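# Move three sand cores from mould onto plywood boards

## Task

Lift three sand cores out of the mould: the elongated core with the rounded nose, plus the two upright bladed cores sitting in the mould half on the robot's right. Set each of the three down on the plywood boards next to the mould and release it. The remaining two cores must still be standing in the mould at the end.

## Robot and tools

ROBOT. Two 6-joint arms, left_arm and right_arm, each with a parallel two-finger gripper and a wrist camera. Calibrated base positions in the scene frame: left_arm (-0.041, +0.329, +0.029) m, right_arm (-0.052, -0.233, +0.005) m, both yawed very slightly. A two-camera stand is fixed to the floor behind the arms.

FRAME. All hand positions, orientations and velocities use the scene frame: origin at table-top height, halfway between the two nominal bases; +x points out over the table, +z up, and left_arm sits on the +y side (so the robot's right is -y). Arm names do not match image left/right. Printed hand poses may be off by a few centimetres, more at long reach.

JOINTS. Every row and every per-arm list uses this order: waist, shoulder, elbow, wrist pitch, wrist yaw, wrist roll. Values are absolute target angles in radians, not offsets. Nominal ranges: waist -2.618 to 3.054, shoulder 0.000 to 3.142, elbow 0.000 to 3.142, wrist pitch -1.571 to 1.571, wrist yaw -1.571 to 1.571, wrist roll -2.094 to 2.094. True ends may differ by up to 0.059 rad; a target beyond an end by more than that (and farther out than the current angle) is rejected, and a target past the real end is clipped, reported as "joint sent to its limit". Per control step a target can lead the measured angle by at most 0.339 rad (first three joints) or 2.2 rad (wrist joints); if targets would move a gripper over 200 mm from where it is, that arm's targets are scaled back. Friction and load can leave joints short or past; tiny changes may not happen.

GRIPPER. Opening is a number from -1 (closed) to +1 (fully open, pad gap 0.094 m). The fingers point along the gripper's +z and close along its y axis. end_effector_position is the point between the pads, roughly 1 cm behind the fingertips. Away from the extremes the fingers go to where grip_measured equals the command. Squeeze builds about 1 N per 0.001 below first contact, then jumps to the force limit. Sand cores can crumble: close gently using opening_speed and a lowered grip_force. To release, command an opening clearly above grip_measured.

ROW LAYOUT. One row = 14 numbers: left_arm's 6 joint angles then its opening, followed by right_arm's 6 joint angles and opening. Send all 14 even if one arm is idle; repeat the present command (see Joint targets and Tool commands) to keep an arm or gripper as it is. A 0 in an opening slot is a real command, not 'no change'.

TOOLS.
- execute_actions(actions, cameras): actions is a list; each action is a table of up to 15 rows, one per 1/30 s step; a short table repeats its last row for the remainder. An empty list returns state plus all camera images.
- move(target, speed, blend, opening_speed, grip_force, blocking, cameras): target is one 14-number row or a list of up to 15 rows (absolute joint angles and openings), all sharing a 10 s budget. All joints move in sync, so gripper paths curve, and nothing is avoided. speed: rad/s for the joint with the farthest to go, 0.01 to 12.57, default 0.5, single value or one per target. blend: radians of corner rounding per target, 0 (default) means stop. opening_speed: opening units per second, at least 0.2. grip_force: newtons per finger pad, 10 to 50 (50 = full), one value or one per arm; it persists; lower force closes slowly. blocking=false returns after about 0.5 s while motion continues; a new move takes over from the current point. The result adds a "move:" line: done, off_target (resting more than 0.035 rad from target), moving, held, or fault, plus limits=held if steps were withheld. Neither done nor off_target tells you about contact.
- wait(seconds): 0 to 10 s, arms keep their last command; a running move continues.
- stop(): brakes the running move; braking needs some distance.
- zoom_image(camera, region): region [x0, y0, x1, y1] in pixels of that camera's latest image, at most 504 wide and 504 high.
- read_manual(section): licence texts only.
- finished_scene(scene): ends the current scene, given its number; call nothing else after it in that reply.

RESULTS. end_effector_position (m) and end_effector_quat_wxyz per arm in the scene frame. Joint positions: per arm the 6 angles (rad) then the pad gap (m); Joint velocities likewise, or "within noise". Joint targets: what the joints are being driven to now. Tool commands: current openings. grip_measured: measured opening on the command scale (reads up to ~2.5 mm wide when empty). Joint torques: N m in joint order, positive toward larger angles, with offsets and noise; the first three wrap at ±28. Action calls also list joint angles at some steps. "joint command not followed" means the clearance check altered targets. MOTOR HOT appears at 75 °C; at 90 °C an OVER-TEMPERATURE FAULT folds that arm and disables it. Avoid long holds at full stretch or pushing against things.

CAMERAS. cam_head_left, cam_head_right, cam_high, cam_low, cam_left_wrist, cam_right_wrist, each 896x504.

AVOID. Dropping cores or letting go while they still move, slamming or hitting the mould, table or fixed parts, pressing hard, anything leaving the table, knocking over the two cores that stay, any contact between the arms (including one gripper closing on the other's fingers), and the wrist-camera cable touching objects, which counts as hand contact. Faster moves hit harder. Loose objects may occasionally get nudged by outside disturbances.

Each tool is called after "Call:" as name(argument=value, ...) on one line, values as JSON.

## Session

Call:
execute_actions(actions=[], cameras=["cam_head_left", "cam_head_right", "cam_high"])

Scene clock: 0.00 s.
left_arm: end_effector_position=(+0.2183, +0.2617, +0.3639) grip_measured=+1.000 end_effector_quat_wxyz=(+0.716, -0.179, +0.614, -0.281) | right_arm: end_effector_position=(+0.2261, -0.1367, +0.3456) grip_measured=+1.000 end_effector_quat_wxyz=(+0.692, +0.062, +0.667, +0.269)
Joint positions: left_arm=[-0.501 0.468 0.452 0.218 -0.426 -0.572 0.094] | right_arm=[0.466 0.596 0.57 0.129 0.137 0.448 0.094]
Joint velocities: within noise
Joint torques (N m): no reading
Motor temperatures (°C): left_arm=[23 35 35 29 22 22 25] | right_arm=[25 36 30 27 21 24 21]
Heat: left arm: 35 °C; right arm: 36 °C.
Joint targets: left_arm=[-0.501 0.468 0.458 0.212 -0.426 -0.572] | right_arm=[0.466 0.596 0.580 0.130 0.137 0.448]
Tool commands: left_gripper/opening=+1.0 right_gripper/opening=+1.0
Images, in order (width x height): cam_head_left 896x504, cam_head_right 896x504, cam_high 896x504.

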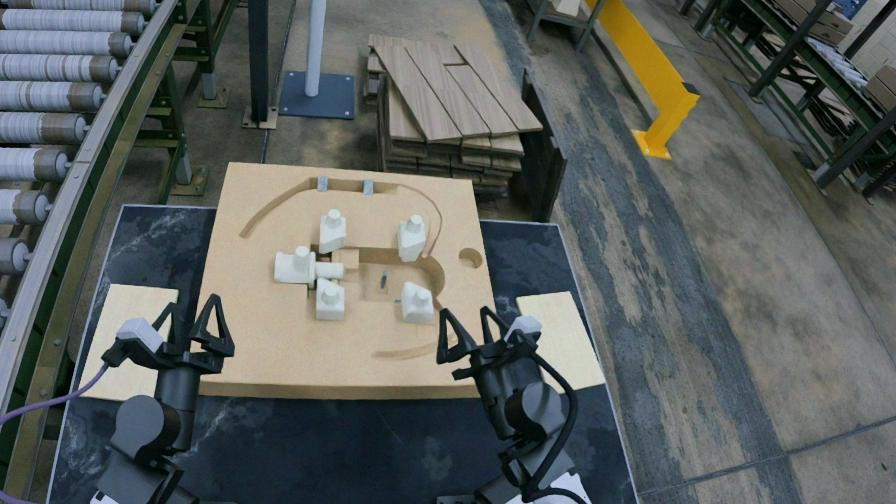

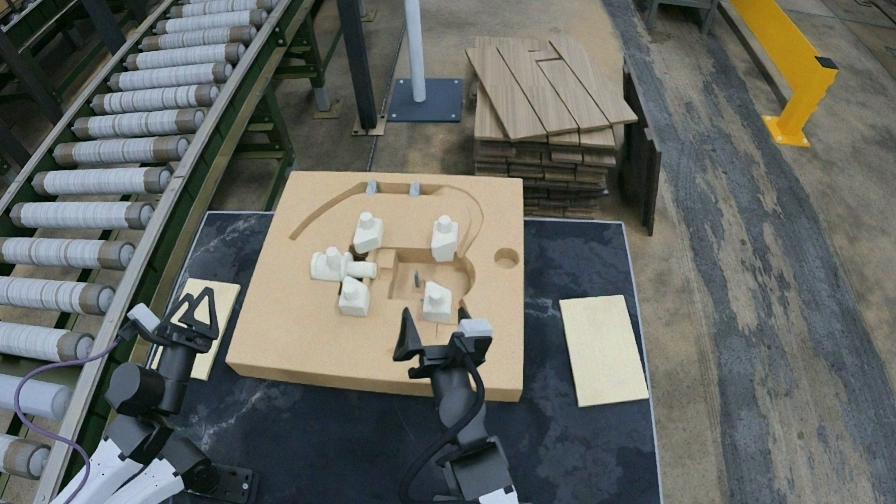

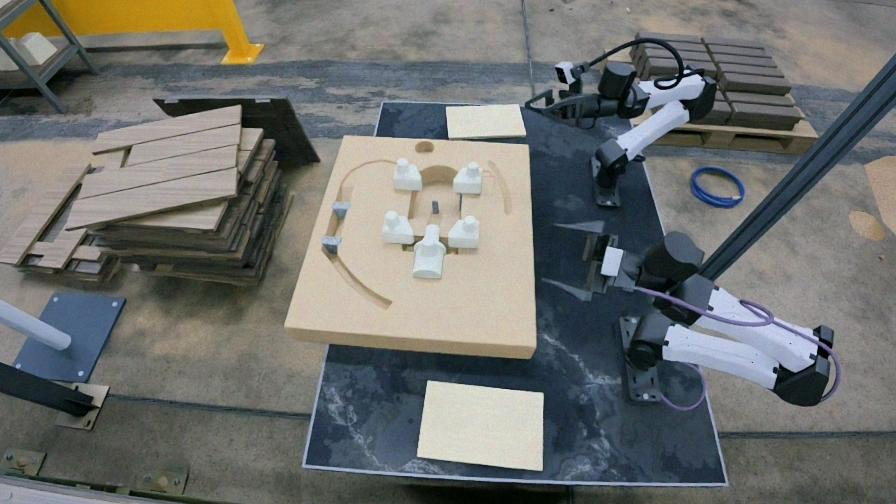

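Call:
move(target=[-0.4135, 1.955, 1.87, -0.90, -0.014, 0.014, 1.0, 0.316, 1.917, 1.937, -1.325, 0.057, 0.255, 1.0], speed=0.9, cameras=["cam_left_wrist", "cam_right_wrist"])

Scene clock: 8.33 s.
left_arm: end_effector_position=(+0.4152, +0.1183, +0.2126) grip_measured=+1.000 end_effector_quat_wxyz=(+0.280, +0.206, +0.936, -0.049) | right_arm: end_effector_position=(+0.3521, -0.1336, +0.1880) grip_measured=+1.000 end_effector_quat_wxyz=(+0.132, +0.003, +0.991, +0.001)
Joint positions: left_arm=[-0.418 1.949 1.84 -0.887 -0.029 0.001 0.094] | right_arm=[0.32 1.911 1.911 -1.315 0.068 0.268 0.094]
Joint torques (N m): left_arm=[0.38 -9.33 10.85 1.31 0.24 0.09] | right_arm=[-0.05 -9.92 7.86 0.73 -0.11 -0.18]
Heat: left arm: 38 °C; right arm: 36 °C.
Joint targets: left_arm=[-0.414 1.955 1.870 -0.900 -0.014 0.014] | right_arm=[0.316 1.917 1.937 -1.325 0.057 0.255]
move: done
Images, in order (width x height): cam_left_wrist 896x504, cam_right_wrist 896x504.

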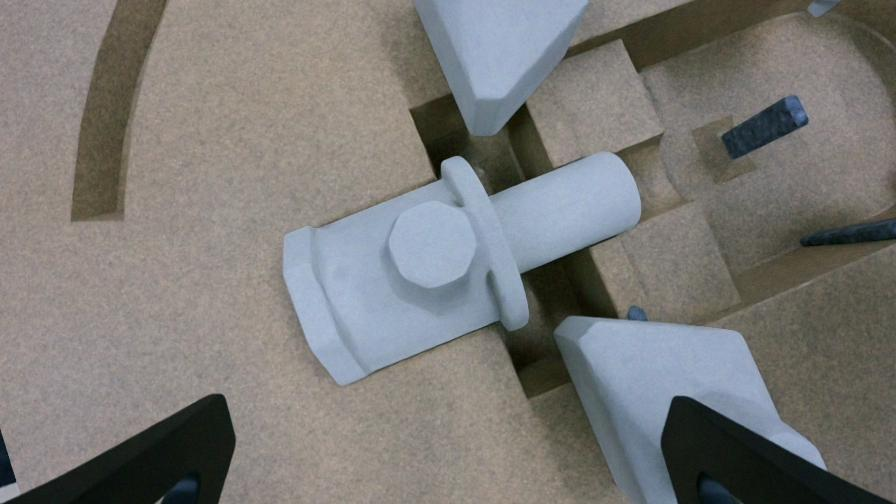

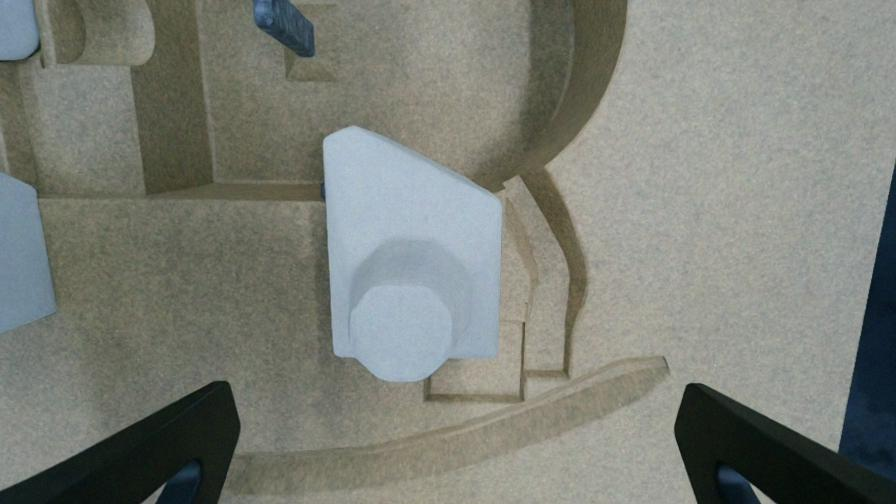

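Call:
move(target=[-0.397, 2.138, 1.933, -0.755, 0.012, 0.014, 1.0, 0.341, 1.976, 1.661, -0.990, 0.088, 0.283, 1.0], speed=0.35, cameras=["cam_left_wrist", "cam_right_wrist"])

Scene clock: 38.73 s.
left_arm: end_effector_position=(+0.4575, +0.1031, +0.1636) grip_measured=+1.000 end_effector_quat_wxyz=(+0.280, +0.202, +0.936, -0.059) | right_arm: end_effector_position=(+0.3719, -0.1230, +0.1086) grip_measured=+1.000 end_effector_quat_wxyz=(+0.136, -0.003, +0.991, -0.001)
Joint positions: left_arm=[-0.402 2.124 1.9 -0.765 -0.002 0.001 0.094] | right_arm=[0.335 1.965 1.666 -1.01 0.077 0.269 0.094]
Joint torques (N m): left_arm=[0.47 -10.09 11.22 1.55 0.24 0.13] | right_arm=[0.96 -10.18 5.7 0.98 0.17 0.07]
Motor temperatures (°C): left_arm=[23 44 41 31 22 22 25] | right_arm=[25 42 36 28 21 24 21]
Heat: left arm: 44 °C; right arm: 42 °C.
Joint targets: left_arm=[-0.397 2.138 1.933 -0.755 0.012 0.014] | right_arm=[0.341 1.976 1.661 -0.990 0.088 0.283]
move: done
Images, in order (width x height): cam_left_wrist 896x504, cam_right_wrist 896x504.

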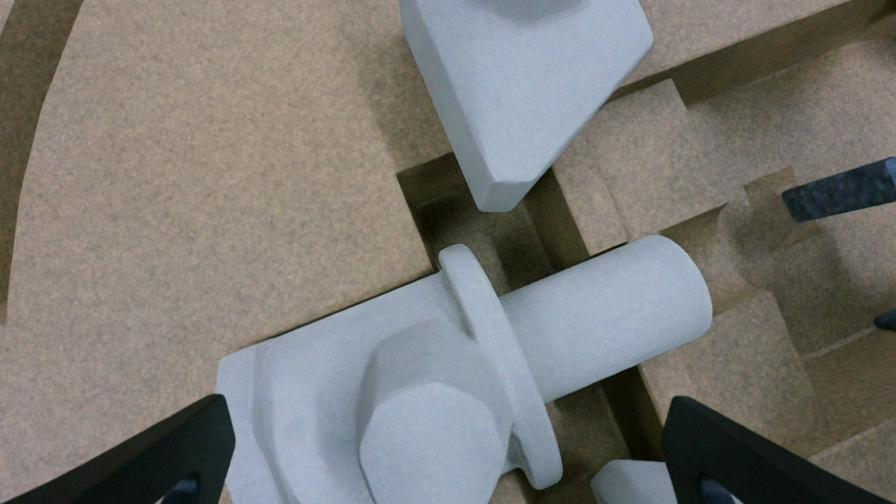

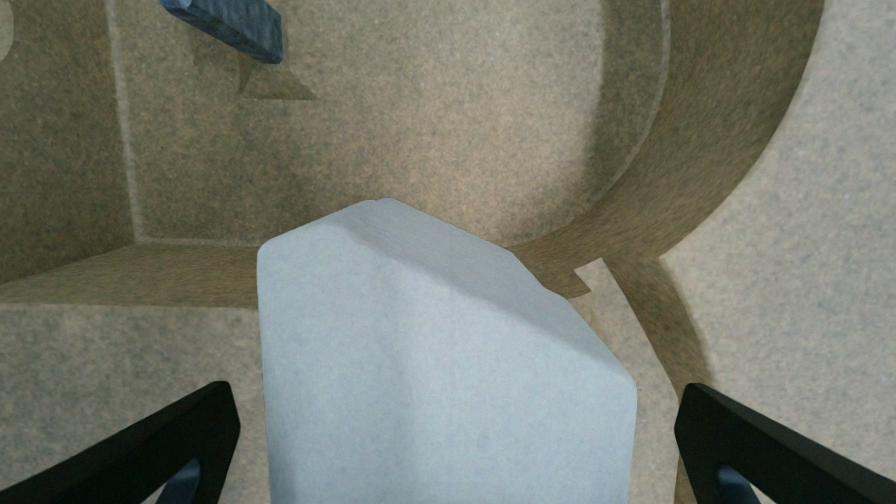

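Call:
move(target=[[-0.397, 2.112, 1.933, -0.755, 0.012, 0.014, 1.0, 0.341, 1.976, 1.661, -0.990, 0.088, 0.283, 1.0],[-0.397, 2.112, 1.933, -0.755, 0.012, 0.014, -0.7, 0.341, 1.976, 1.661, -0.990, 0.088, 0.283, 0.1],[-0.397, 2.144, 2.098, -0.902, 0.0, 0.014, -0.7, 0.341, 1.976, 1.767, -1.105, 0.088, 0.283, 0.1],[-0.397, 2.190, 2.333, -1.082, 0.0, 0.014, -0.7, 0.341, 1.982, 1.875, -1.208, 0.088, 0.283, 0.1],[-0.397, 2.150, 2.443, -1.133, 0.0, 0.014, -0.7, 0.341, 2.025, 2.123, -1.413, 0.088, 0.283, 0.1],[-0.397, 2.04, 2.44, -1.133, 0.0, 0.014, -0.7, -0.2, 2.025, 2.15, -1.413, 0.03, 0.1, 0.1]], speed=[0.3, 0.3, 0.3, 0.3, 0.3, 0.6], blend=[0, 0, 0.03, 0.03, 0.03, 0], grip_force=[40, 30], opening_speed=0.8, cameras=["cam_left_wrist", "cam_right_wrist", "cam_low"])

Scene clock: 78.80 s.
left_arm: end_effector_position=(+0.4340, +0.1194, +0.2825) grip_measured=-0.310 end_effector_quat_wxyz=(+0.289, +0.198, +0.935, -0.059) | right_arm: end_effector_position=(+0.3658, -0.3487, +0.1968) grip_measured=+0.166 end_effector_quat_wxyz=(+0.118, +0.183, +0.976, -0.028)
Joint positions: left_arm=[-0.392 2.117 2.371 -1.225 -0.002 0.003 0.032] | right_arm=[-0.204 2.023 2.111 -1.419 0.039 0.113 0.055]
Joint torques (N m): left_arm=[-0.65 -17.09 13.75 2.38 0.11 0.13] | right_arm=[0.59 -11.21 8.75 0.77 -0.1 -0.22]
Motor temperatures (°C): left_arm=[23 52 49 34 22 22 25] | right_arm=[25 43 36 29 21 24 22]
Heat: left arm: 52 °C; right arm: 43 °C.
Joint targets: left_arm=[-0.397 2.040 2.440 -1.133 0.000 0.014] | right_arm=[-0.200 2.025 2.150 -1.413 0.030 0.100]
grip_force (N): 40, 30
move: off_target (left_arm, right_arm); left_arm: the wrist pitch is farthest, 0.092 rad from its target; right_arm: the elbow is farthest, 0.039 rad from its target
Images, in order (width x height): cam_low 896x504, cam_left_wrist 896x504, cam_right_wrist 896x504.

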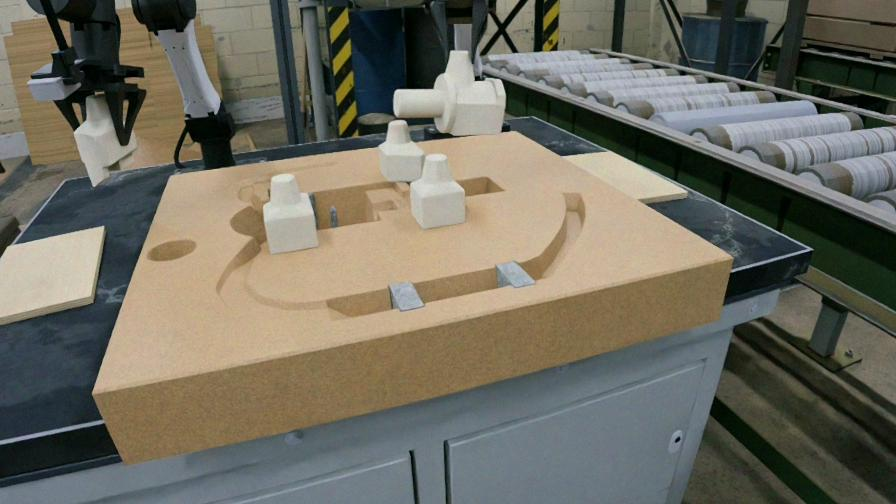

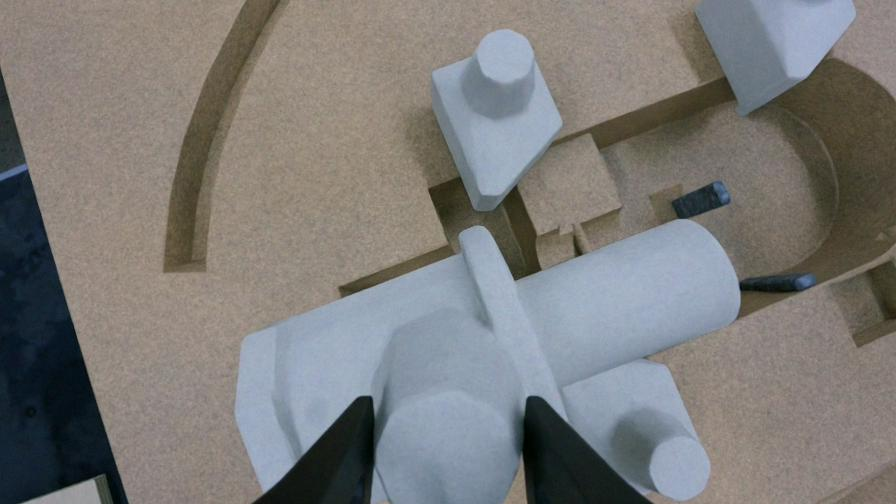

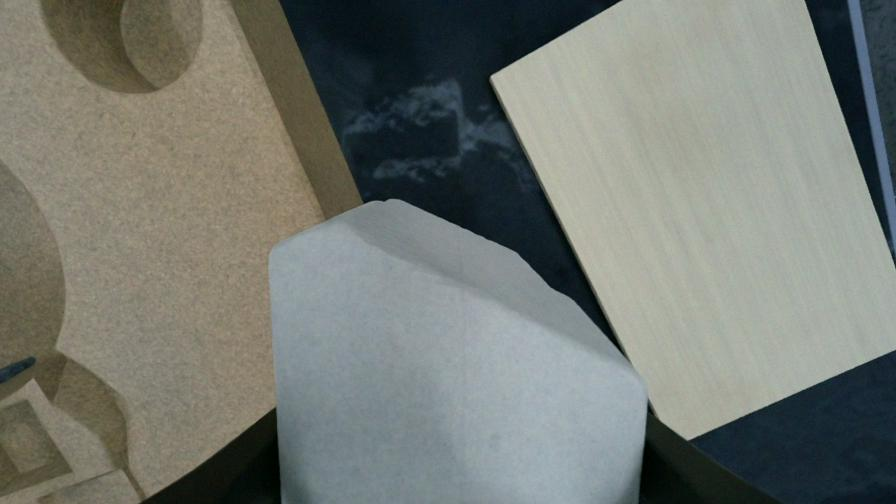

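Call:
move(target=[[-0.397, 1.62, 1.70, -0.96, 0.0, 0.014, -0.7, -0.45, 1.625, 0.989, 0.286, 0.0, 0.0, 0.1],[0.285, 1.25, 1.30, -0.93, 0.0, 0.0, -0.7, -0.503, 1.925, 0.883, 0.936, 0.0, 0.0, 0.1],[0.285, 1.53, 1.335, -0.77, -0.34, -0.557, -0.7, -0.503, 2.05, 0.862, 1.06, 0.0, 0.0, 0.1],[0.285, 1.55, 1.185, -0.60, -0.34, -0.557, -0.7, -0.503, 2.115, 0.846, 1.12, 0.0, 0.0, 0.1]], speed=[0.9, 0.8, 0.5, 0.25], blend=[0.15, 0.1, 0.05, 0], cameras=["cam_left_wrist", "cam_high", "cam_low"])

Call:
zoom_image(camera="cam_high", region=[390, 360, 590, 490])

Call:
zoom_image(camera="cam_low", region=[0, 110, 160, 330])

Scene clock: 99.47 s.
left_arm: end_effector_position=(+0.3140, +0.4743, +0.1537) grip_measured=-0.311 end_effector_quat_wxyz=(+0.254, -0.408, +0.871, +0.104) | right_arm: end_effector_position=(+0.3961, -0.5097, +0.0669) grip_measured=+0.166 end_effector_quat_wxyz=(+0.591, +0.222, +0.757, -0.169)
Joint positions: left_arm=[0.284 1.569 1.172 -0.691 -0.287 -0.544 0.032] | right_arm=[-0.499 2.116 0.841 1.029 0.014 0.01 0.055]
Joint torques (N m): left_arm=[0.01 -8.12 9.16 2.15 -0.64 -0.12] | right_arm=[-0.12 -10.99 5.18 2.79 -0.23 -0.18]
Motor temperatures (°C): left_arm=[23 63 53 36 22 22 26] | right_arm=[25 46 38 32 21 24 22]
Heat: left arm: 63 °C; right arm: 46 °C.
Joint targets: left_arm=[0.285 1.550 1.185 -0.600 -0.340 -0.557] | right_arm=[-0.503 2.115 0.846 1.120 0.000 0.000]
grip_force (N): 40, 30
move: off_target (left_arm, right_arm); left_arm: the wrist pitch is farthest, 0.091 rad from its target; right_arm: the wrist pitch is farthest, 0.091 rad from its target
Images, in order (width x height): cam_high 896x504, cam_low 896x504, cam_left_wrist 896x504.

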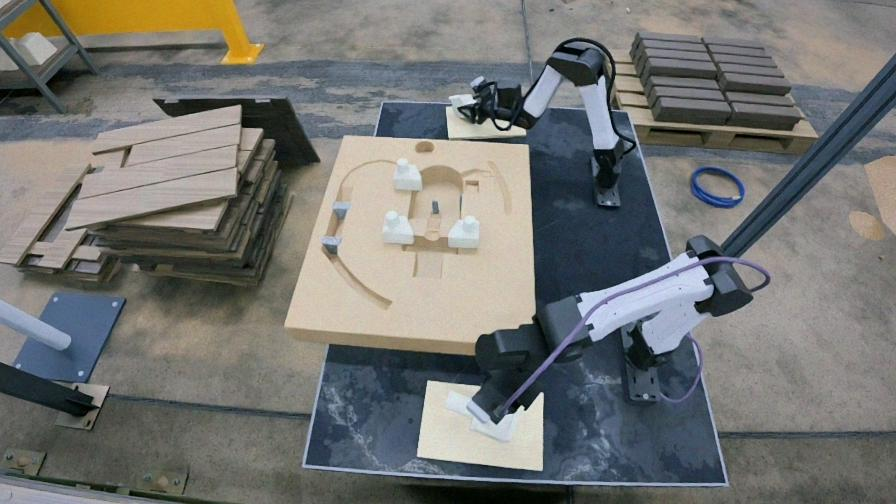

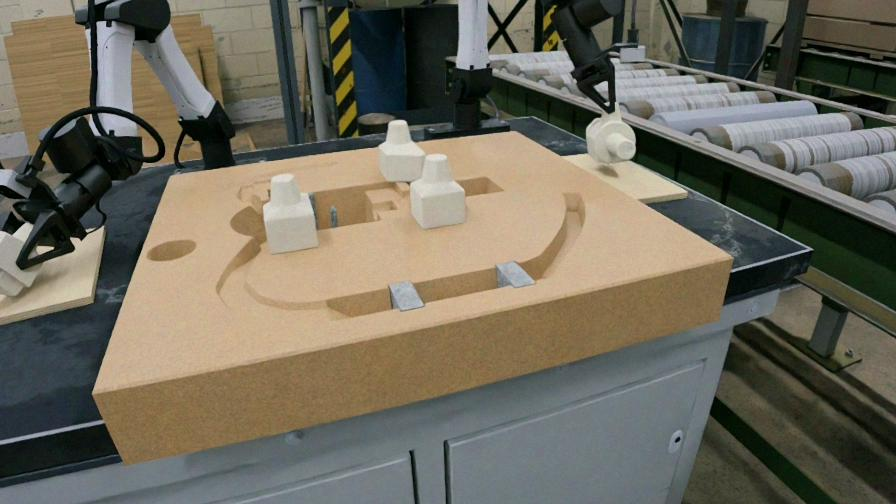

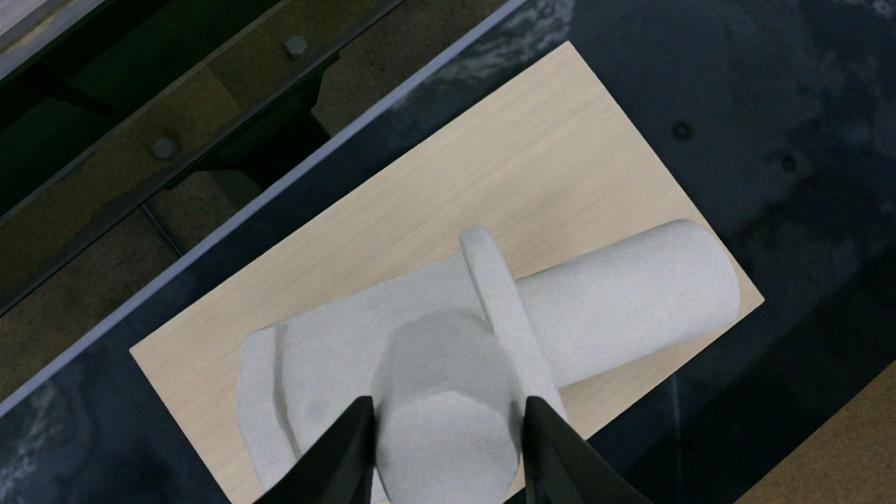

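Scaled by 2.520 from the camera's 896x504 image, which has a finer 1280x720 frame.

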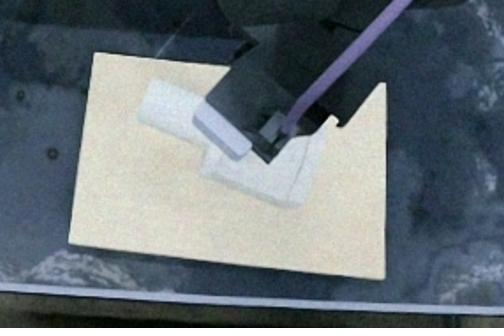

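Scaled by 2.291 from the camera's 896x504 image, which has a finer 1280x720 frame.

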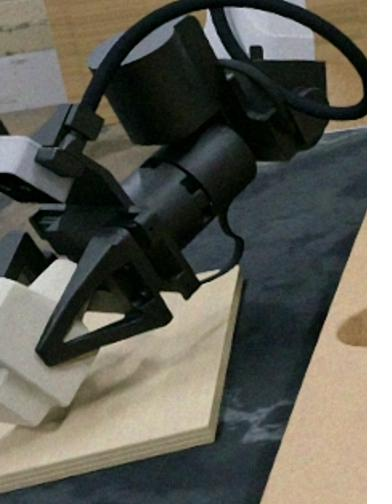

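Call:
move(target=[[0.31, 1.56, 1.13, -0.545, -0.34, -0.557, -0.7, -0.503, 2.150, 0.806, 1.192, 0.0, 0.0, 0.1],[0.31, 1.57, 1.09, -0.50, -0.34, -0.557, -0.7, -0.503, 2.175, 0.769, 1.254, 0.0, 0.0, 0.1],[0.31, 1.572, 1.082, -0.492, -0.34, -0.557, -0.7, -0.503, 2.205, 0.769, 1.23, 0.0, 0.0, 0.1],[0.31, 1.572, 1.082, -0.492, -0.34, -0.557, -0.29, -0.503, 2.205, 0.769, 1.23, 0.0, 0.0, 0.179],[0.31, 1.572, 1.082, -0.492, -0.34, -0.557, -0.278, -0.503, 2.205, 0.769, 1.23, 0.0, 0.0, 0.184],[0.31, 1.572, 1.082, -0.492, -0.34, -0.557, -0.265, -0.503, 2.205, 0.769, 1.23, 0.0, 0.0, 0.188],[0.31, 1.572, 1.082, -0.492, -0.34, -0.557, -0.24, -0.503, 2.205, 0.769, 1.23, 0.0, 0.0, 0.192],[0.31, 1.572, 1.082, -0.492, -0.34, -0.557, -0.15, -0.503, 2.205, 0.769, 1.23, 0.0, 0.0, 0.197]], speed=0.12, blend=[0.02, 0.02, 0, 0, 0, 0, 0, 0], grip_force=[40, 12], opening_speed=0.3, cameras=["cam_left_wrist", "cam_right_wrist", "cam_low", "cam_high"])

Call:
zoom_image(camera="cam_low", region=[0, 110, 160, 330])

Call:
zoom_image(camera="cam_low", region=[530, 60, 700, 210])

Scene clock: 118.63 s.
left_arm: end_effector_position=(+0.3222, +0.4917, +0.1387) grip_measured=-0.151 end_effector_quat_wxyz=(+0.293, -0.422, +0.850, +0.117) | right_arm: end_effector_position=(+0.3849, -0.5024, +0.0510) grip_measured=+0.195 end_effector_quat_wxyz=(+0.609, +0.215, +0.744, -0.175)
Joint positions: left_arm=[0.307 1.582 1.079 -0.504 -0.321 -0.545 0.04] | right_arm=[-0.499 2.191 0.771 1.221 0.012 0.004 0.056]
Joint torques (N m): left_arm=[0.21 -7.43 8.14 1.49 -0.31 -0.11] | right_arm=[-0.17 -9.44 3.93 1.99 -0.14 -0.12]
Motor temperatures (°C): left_arm=[23 56 49 36 23 22 26] | right_arm=[25 45 36 39 21 24 22]
Heat: left arm: 56 °C; right arm: 45 °C.
Joint targets: left_arm=[0.310 1.572 1.082 -0.492 -0.340 -0.557] | right_arm=[-0.503 2.205 0.769 1.230 0.000 0.000]
grip_force (N): 40, 12
move: done; blend cut to 0.015 rad at target 2; target 4's new numbers were sent with left_arm's wrist pitch 0.079 rad from that target; target 5's new numbers were sent with left_arm's wrist pitch 0.074 rad from that target
Images, in order (width x height): cam_high 896x504, cam_low 896x504, cam_left_wrist 896x504, cam_right_wrist 896x504.

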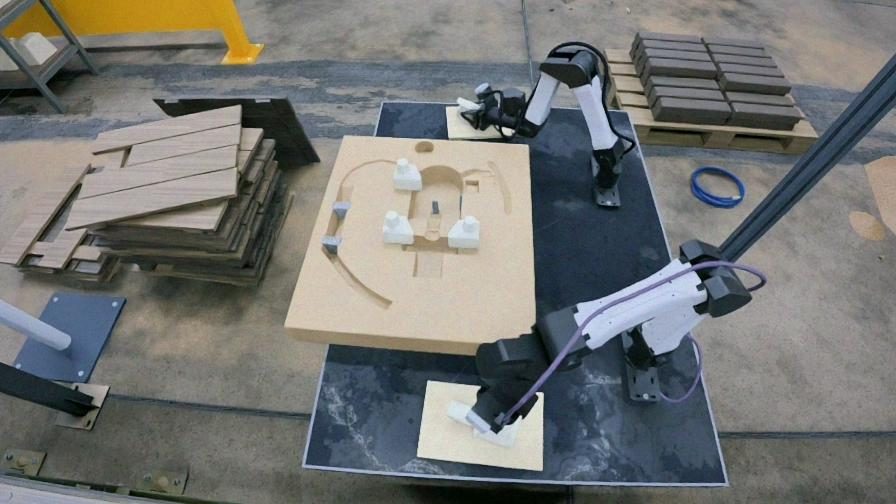

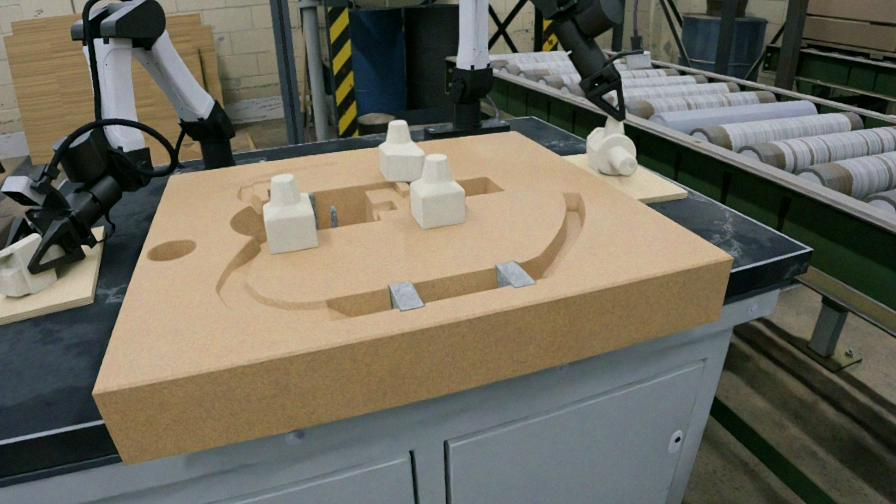

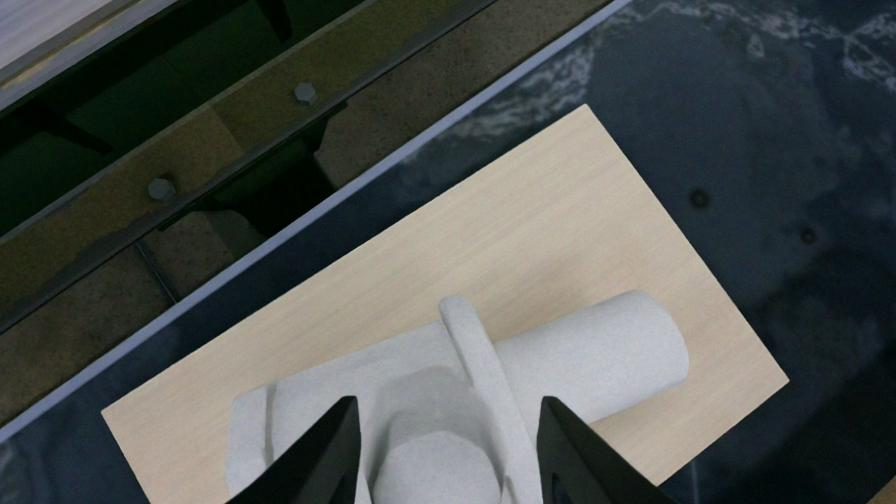

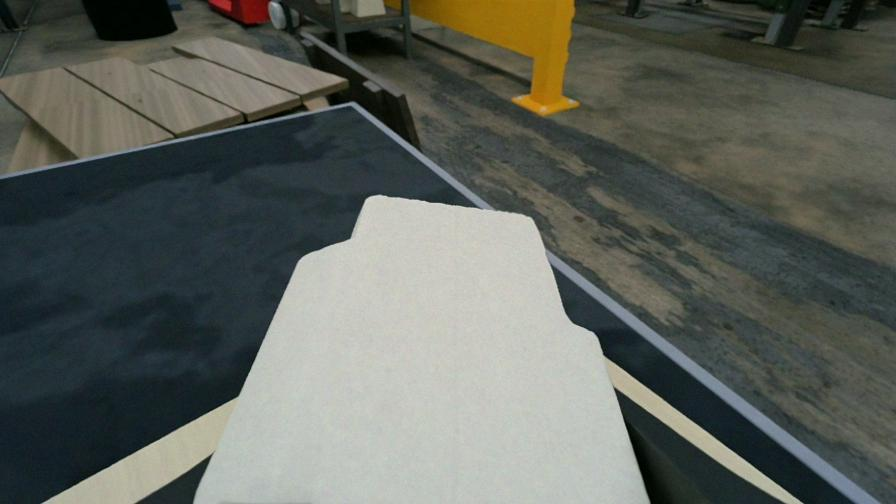

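Scaled by 2.291 from the camera's 896x504 image, which has a finer 1280x720 frame.

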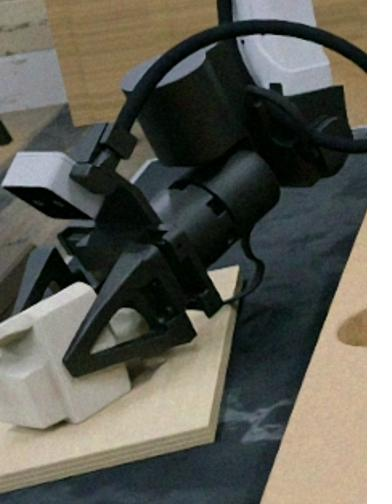

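Scaled by 2.965 from the camera's 896x504 image, which has a finer 1280x720 frame.

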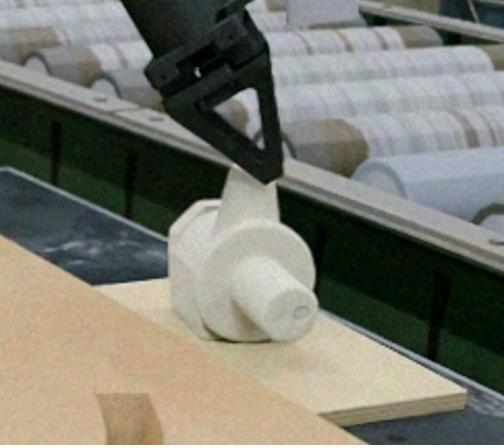

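Call:
move(target=[[0.31, 1.572, 1.082, -0.492, -0.34, -0.557, 0.4, -0.503, 2.192, 0.769, 1.225, 0.0, 0.0, 0.197],[0.31, 1.46, 1.08, -0.492, -0.34, -0.557, 0.4, -0.503, 2.192, 0.769, 1.225, 0.0, 0.0, 1.0],[0.30, 1.15, 1.0, -0.485, -0.1, -0.2, 0.4, -0.503, 1.65, 0.438, 0.913, 0.0, 0.0, 1.0],[0.1, 1.05, 0.75, -0.485, 0.0, 0.0, 0.4, -0.45, 1.50, 0.438, 0.913, 0.0, 0.0, 1.0],[0.0, 1.05, 0.75, -0.485, 0.0, 0.0, 0.4, 0.32, 1.885, 1.263, 0.257, 0.236, 0.095, 1.0]], speed=[0.1, 0.2, 0.5, 0.8, 0.8], blend=[0, 0, 0.08, 0.08, 0], grip_force=[40, 30], opening_speed=0.8, cameras=["cam_right_wrist", "cam_high"])

Scene clock: 134.83 s.
left_arm: end_effector_position=(+0.2769, +0.3249, +0.1825) grip_measured=+0.399 end_effector_quat_wxyz=(+0.382, +0.000, +0.924, +0.000) | right_arm: end_effector_position=(+0.4959, -0.1200, +0.1878) grip_measured=+0.998 end_effector_quat_wxyz=(+0.571, -0.015, +0.821, +0.007)
Joint positions: left_arm=[0.005 1.061 0.764 -0.491 -0.013 -0.013 0.066] | right_arm=[0.325 1.867 1.236 0.265 0.229 0.08 0.094]
Joint torques (N m): left_arm=[-0.58 -3.69 7.16 1.81 0.22 0.14] | right_arm=[-0.16 -9.35 8.76 1.8 0.12 0.11]
Heat: left arm: 53 °C; right arm: 46 °C.
Joint targets: left_arm=[0.000 1.050 0.750 -0.485 0.000 0.000] | right_arm=[0.320 1.885 1.263 0.257 0.236 0.095]
grip_force (N): 40, 30
move: done
Images, in order (width x height): cam_high 896x504, cam_right_wrist 896x504.

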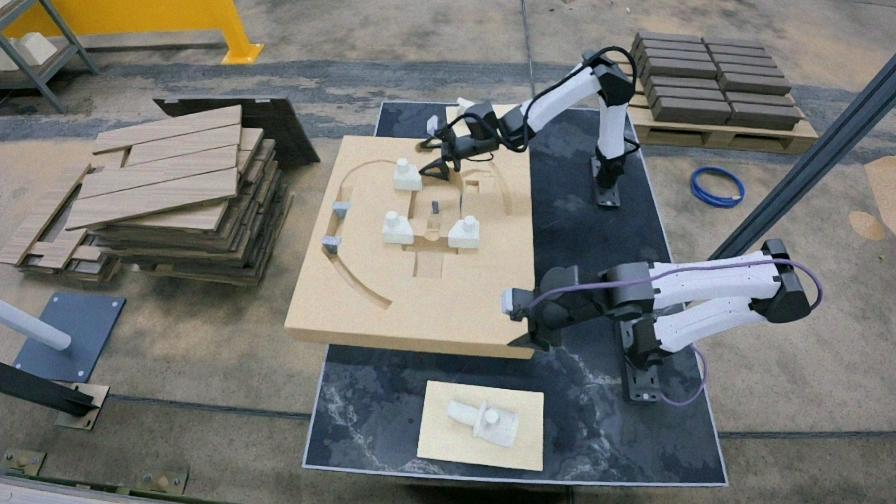

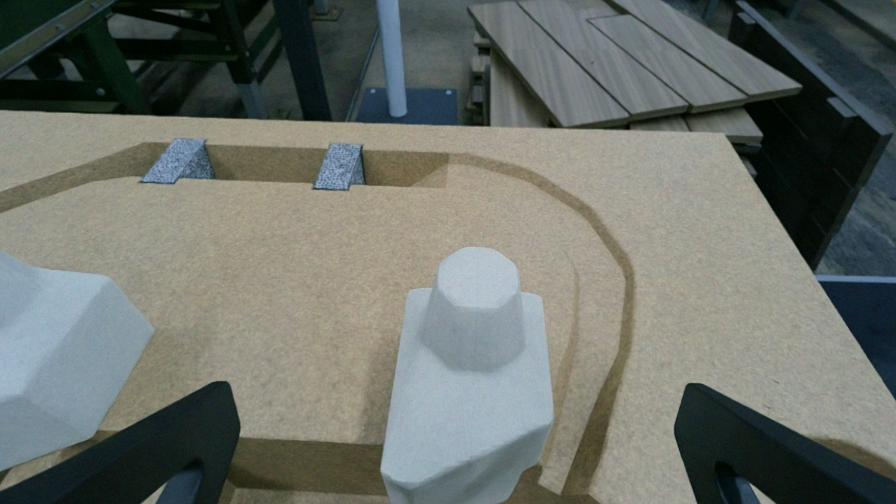

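Call:
move(target=[[0.0, 1.05, 0.75, -0.485, 0.0, 0.0, 0.4, 0.284, 2.236, 1.443, 0.462, 0.252, 0.10, 1.0],[0.0, 1.05, 0.75, -0.485, 0.0, 0.0, 0.4, 0.284, 2.236, 1.443, 0.462, 0.252, 0.10, 0.1],[0.0, 1.05, 0.75, -0.485, 0.0, 0.0, 0.4, 0.284, 2.10, 1.52, 0.34, 0.252, 0.10, 0.1],[0.0, 1.05, 0.75, -0.485, 0.0, 0.0, 0.4, 0.284, 2.03, 1.61, 0.20, 0.252, 0.10, 0.1],[0.0, 1.05, 0.75, -0.485, 0.0, 0.0, 0.4, -0.05, 1.56, 1.50, -0.52, 0.0, 0.0, 0.1],[0.0, 1.05, 0.75, -0.485, 0.0, 0.0, 0.4, -0.60, 1.56, 1.50, -0.52, 0.0, 0.0, 0.1]], speed=[0.35, 0.3, 0.25, 0.25, 0.6, 0.7], blend=[0, 0, 0.03, 0.03, 0.1, 0], opening_speed=0.8, cameras=["cam_right_wrist", "cam_low"])

Scene clock: 159.97 s.
left_arm: end_effector_position=(+0.2769, +0.3249, +0.1825) grip_measured=+0.399 end_effector_quat_wxyz=(+0.382, +0.000, +0.924, +0.000) | right_arm: end_effector_position=(+0.3210, -0.5218, +0.2584) grip_measured=+0.165 end_effector_quat_wxyz=(+0.406, +0.298, +0.853, -0.140)
Joint positions: left_arm=[0.005 1.061 0.764 -0.491 -0.013 -0.013 0.066] | right_arm=[-0.605 1.604 1.494 -0.573 0.011 0.013 0.055]
Joint torques (N m): left_arm=[-0.58 -3.66 7.2 1.79 0.21 0.15] | right_arm=[0.69 -12.96 7.13 2.15 -0.15 -0.21]
Motor temperatures (°C): left_arm=[23 46 45 36 22 22 25] | right_arm=[25 47 39 39 21 24 22]
Heat: left arm: 46 °C; right arm: 47 °C.
Joint targets: left_arm=[0.000 1.050 0.750 -0.485 0.000 0.000] | right_arm=[-0.600 1.560 1.500 -0.520 0.000 0.000]
grip_force (N): 40, 30
move: off_target (right_arm); right_arm: the wrist pitch is farthest, 0.053 rad from its target
Images, in order (width x height): cam_low 896x504, cam_right_wrist 896x504.

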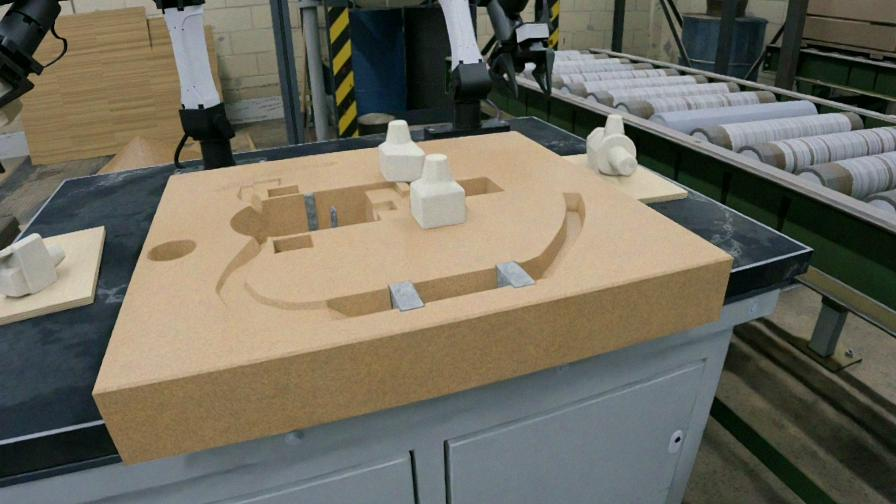

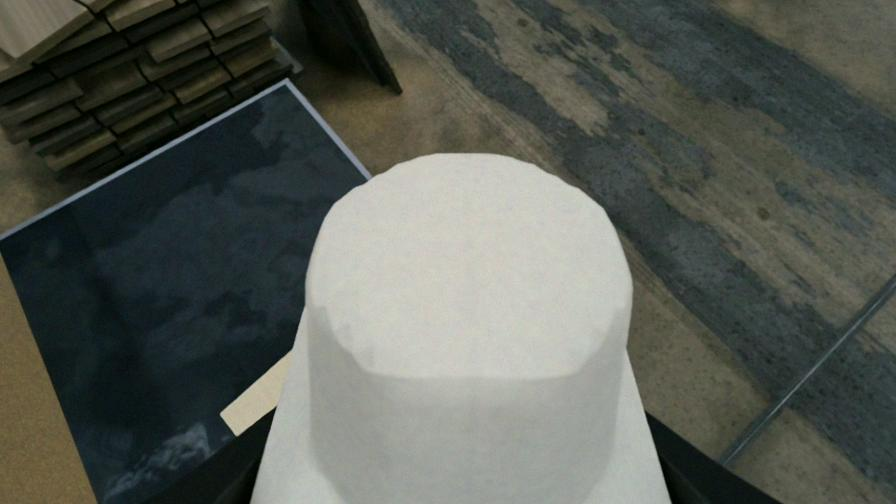

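Call:
move(target=[[0.0, 1.05, 0.75, -0.485, 0.0, 0.0, 0.4, -0.724, 2.12, 2.05, -1.50, 0.0, 0.0, 0.1],[0.0, 1.05, 0.75, -0.485, 0.0, 0.0, 0.4, -0.724, 2.31, 2.117, -1.50, 0.0, 0.0, 0.1],[0.0, 1.05, 0.75, -0.485, 0.0, 0.0, 0.4, -0.724, 2.40, 2.15, -1.50, 0.0, 0.0, 0.1],[0.0, 1.05, 0.75, -0.485, 0.0, 0.0, 0.4, -0.724, 2.458, 2.165, -1.50, 0.0, 0.0, 0.1]], speed=[0.6, 0.3, 0.15, 0.06], blend=[0.06, 0.03, 0.01, 0], opening_speed=0.3, cameras=["cam_right_wrist", "cam_low", "cam_high"])

Call:
zoom_image(camera="cam_low", region=[0, 130, 130, 310])

Call:
zoom_image(camera="cam_high", region=[440, 80, 550, 150])

Scene clock: 180.80 s.
left_arm: end_effector_position=(+0.2769, +0.3249, +0.1825) grip_measured=+0.399 end_effector_quat_wxyz=(+0.382, +0.000, +0.924, +0.000) | right_arm: end_effector_position=(+0.2481, -0.5257, +0.0305) grip_measured=+0.165 end_effector_quat_wxyz=(-0.105, +0.378, +0.919, +0.038)
Joint positions: left_arm=[0.005 1.061 0.764 -0.491 -0.013 -0.013 0.066] | right_arm=[-0.72 2.442 2.137 -1.49 0.007 0.012 0.055]
Joint torques (N m): left_arm=[-0.51 -3.67 7.13 1.79 0.21 0.13] | right_arm=[-0.09 -12.77 7.46 -0.23 -0.09 -0.19]
Heat: left arm: 44 °C; right arm: 48 °C.
Joint targets: left_arm=[0.000 1.050 0.750 -0.485 0.000 0.000] | right_arm=[-0.724 2.458 2.165 -1.500 0.000 0.000]
grip_force (N): 40, 30
move: done
Images, in order (width x height): cam_high 896x504, cam_low 896x504, cam_right_wrist 896x504.

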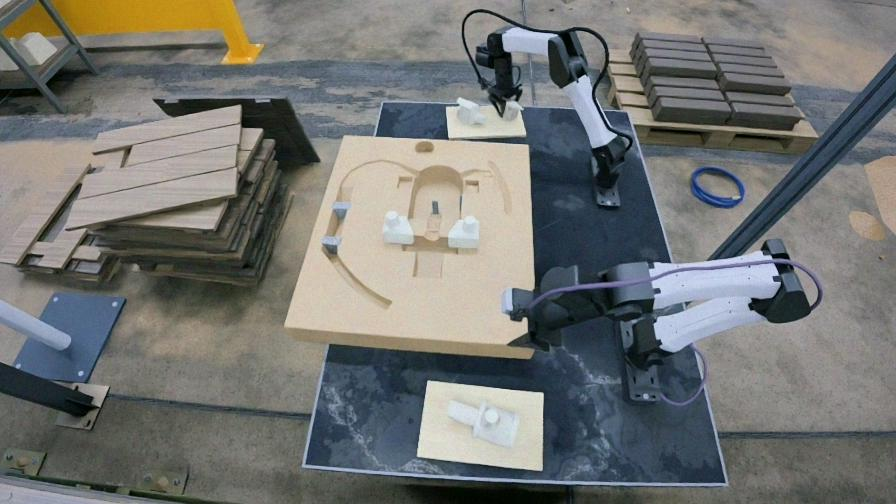

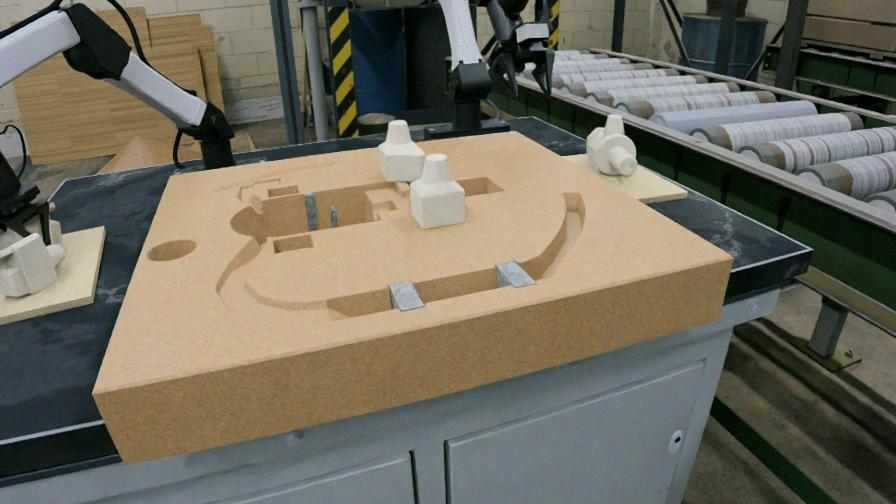

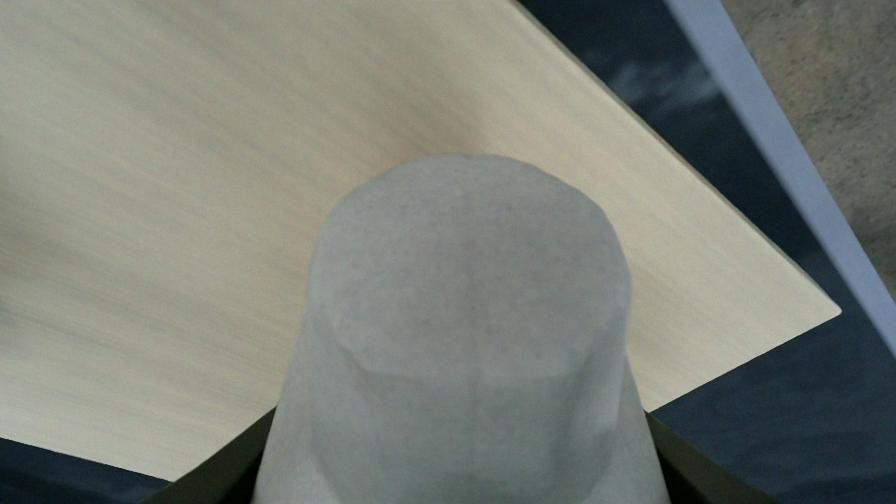

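Scaled by 2.800 from the camera's 896x504 image, which has a finer 1280x720 frame.

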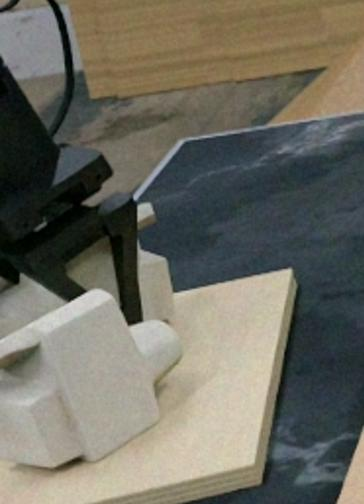

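Scaled by 4.582 from the camera's 896x504 image, which has a finer 1280x720 frame.

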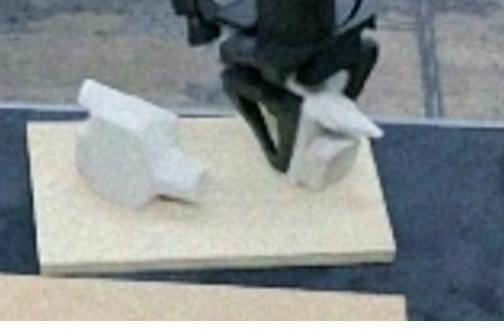

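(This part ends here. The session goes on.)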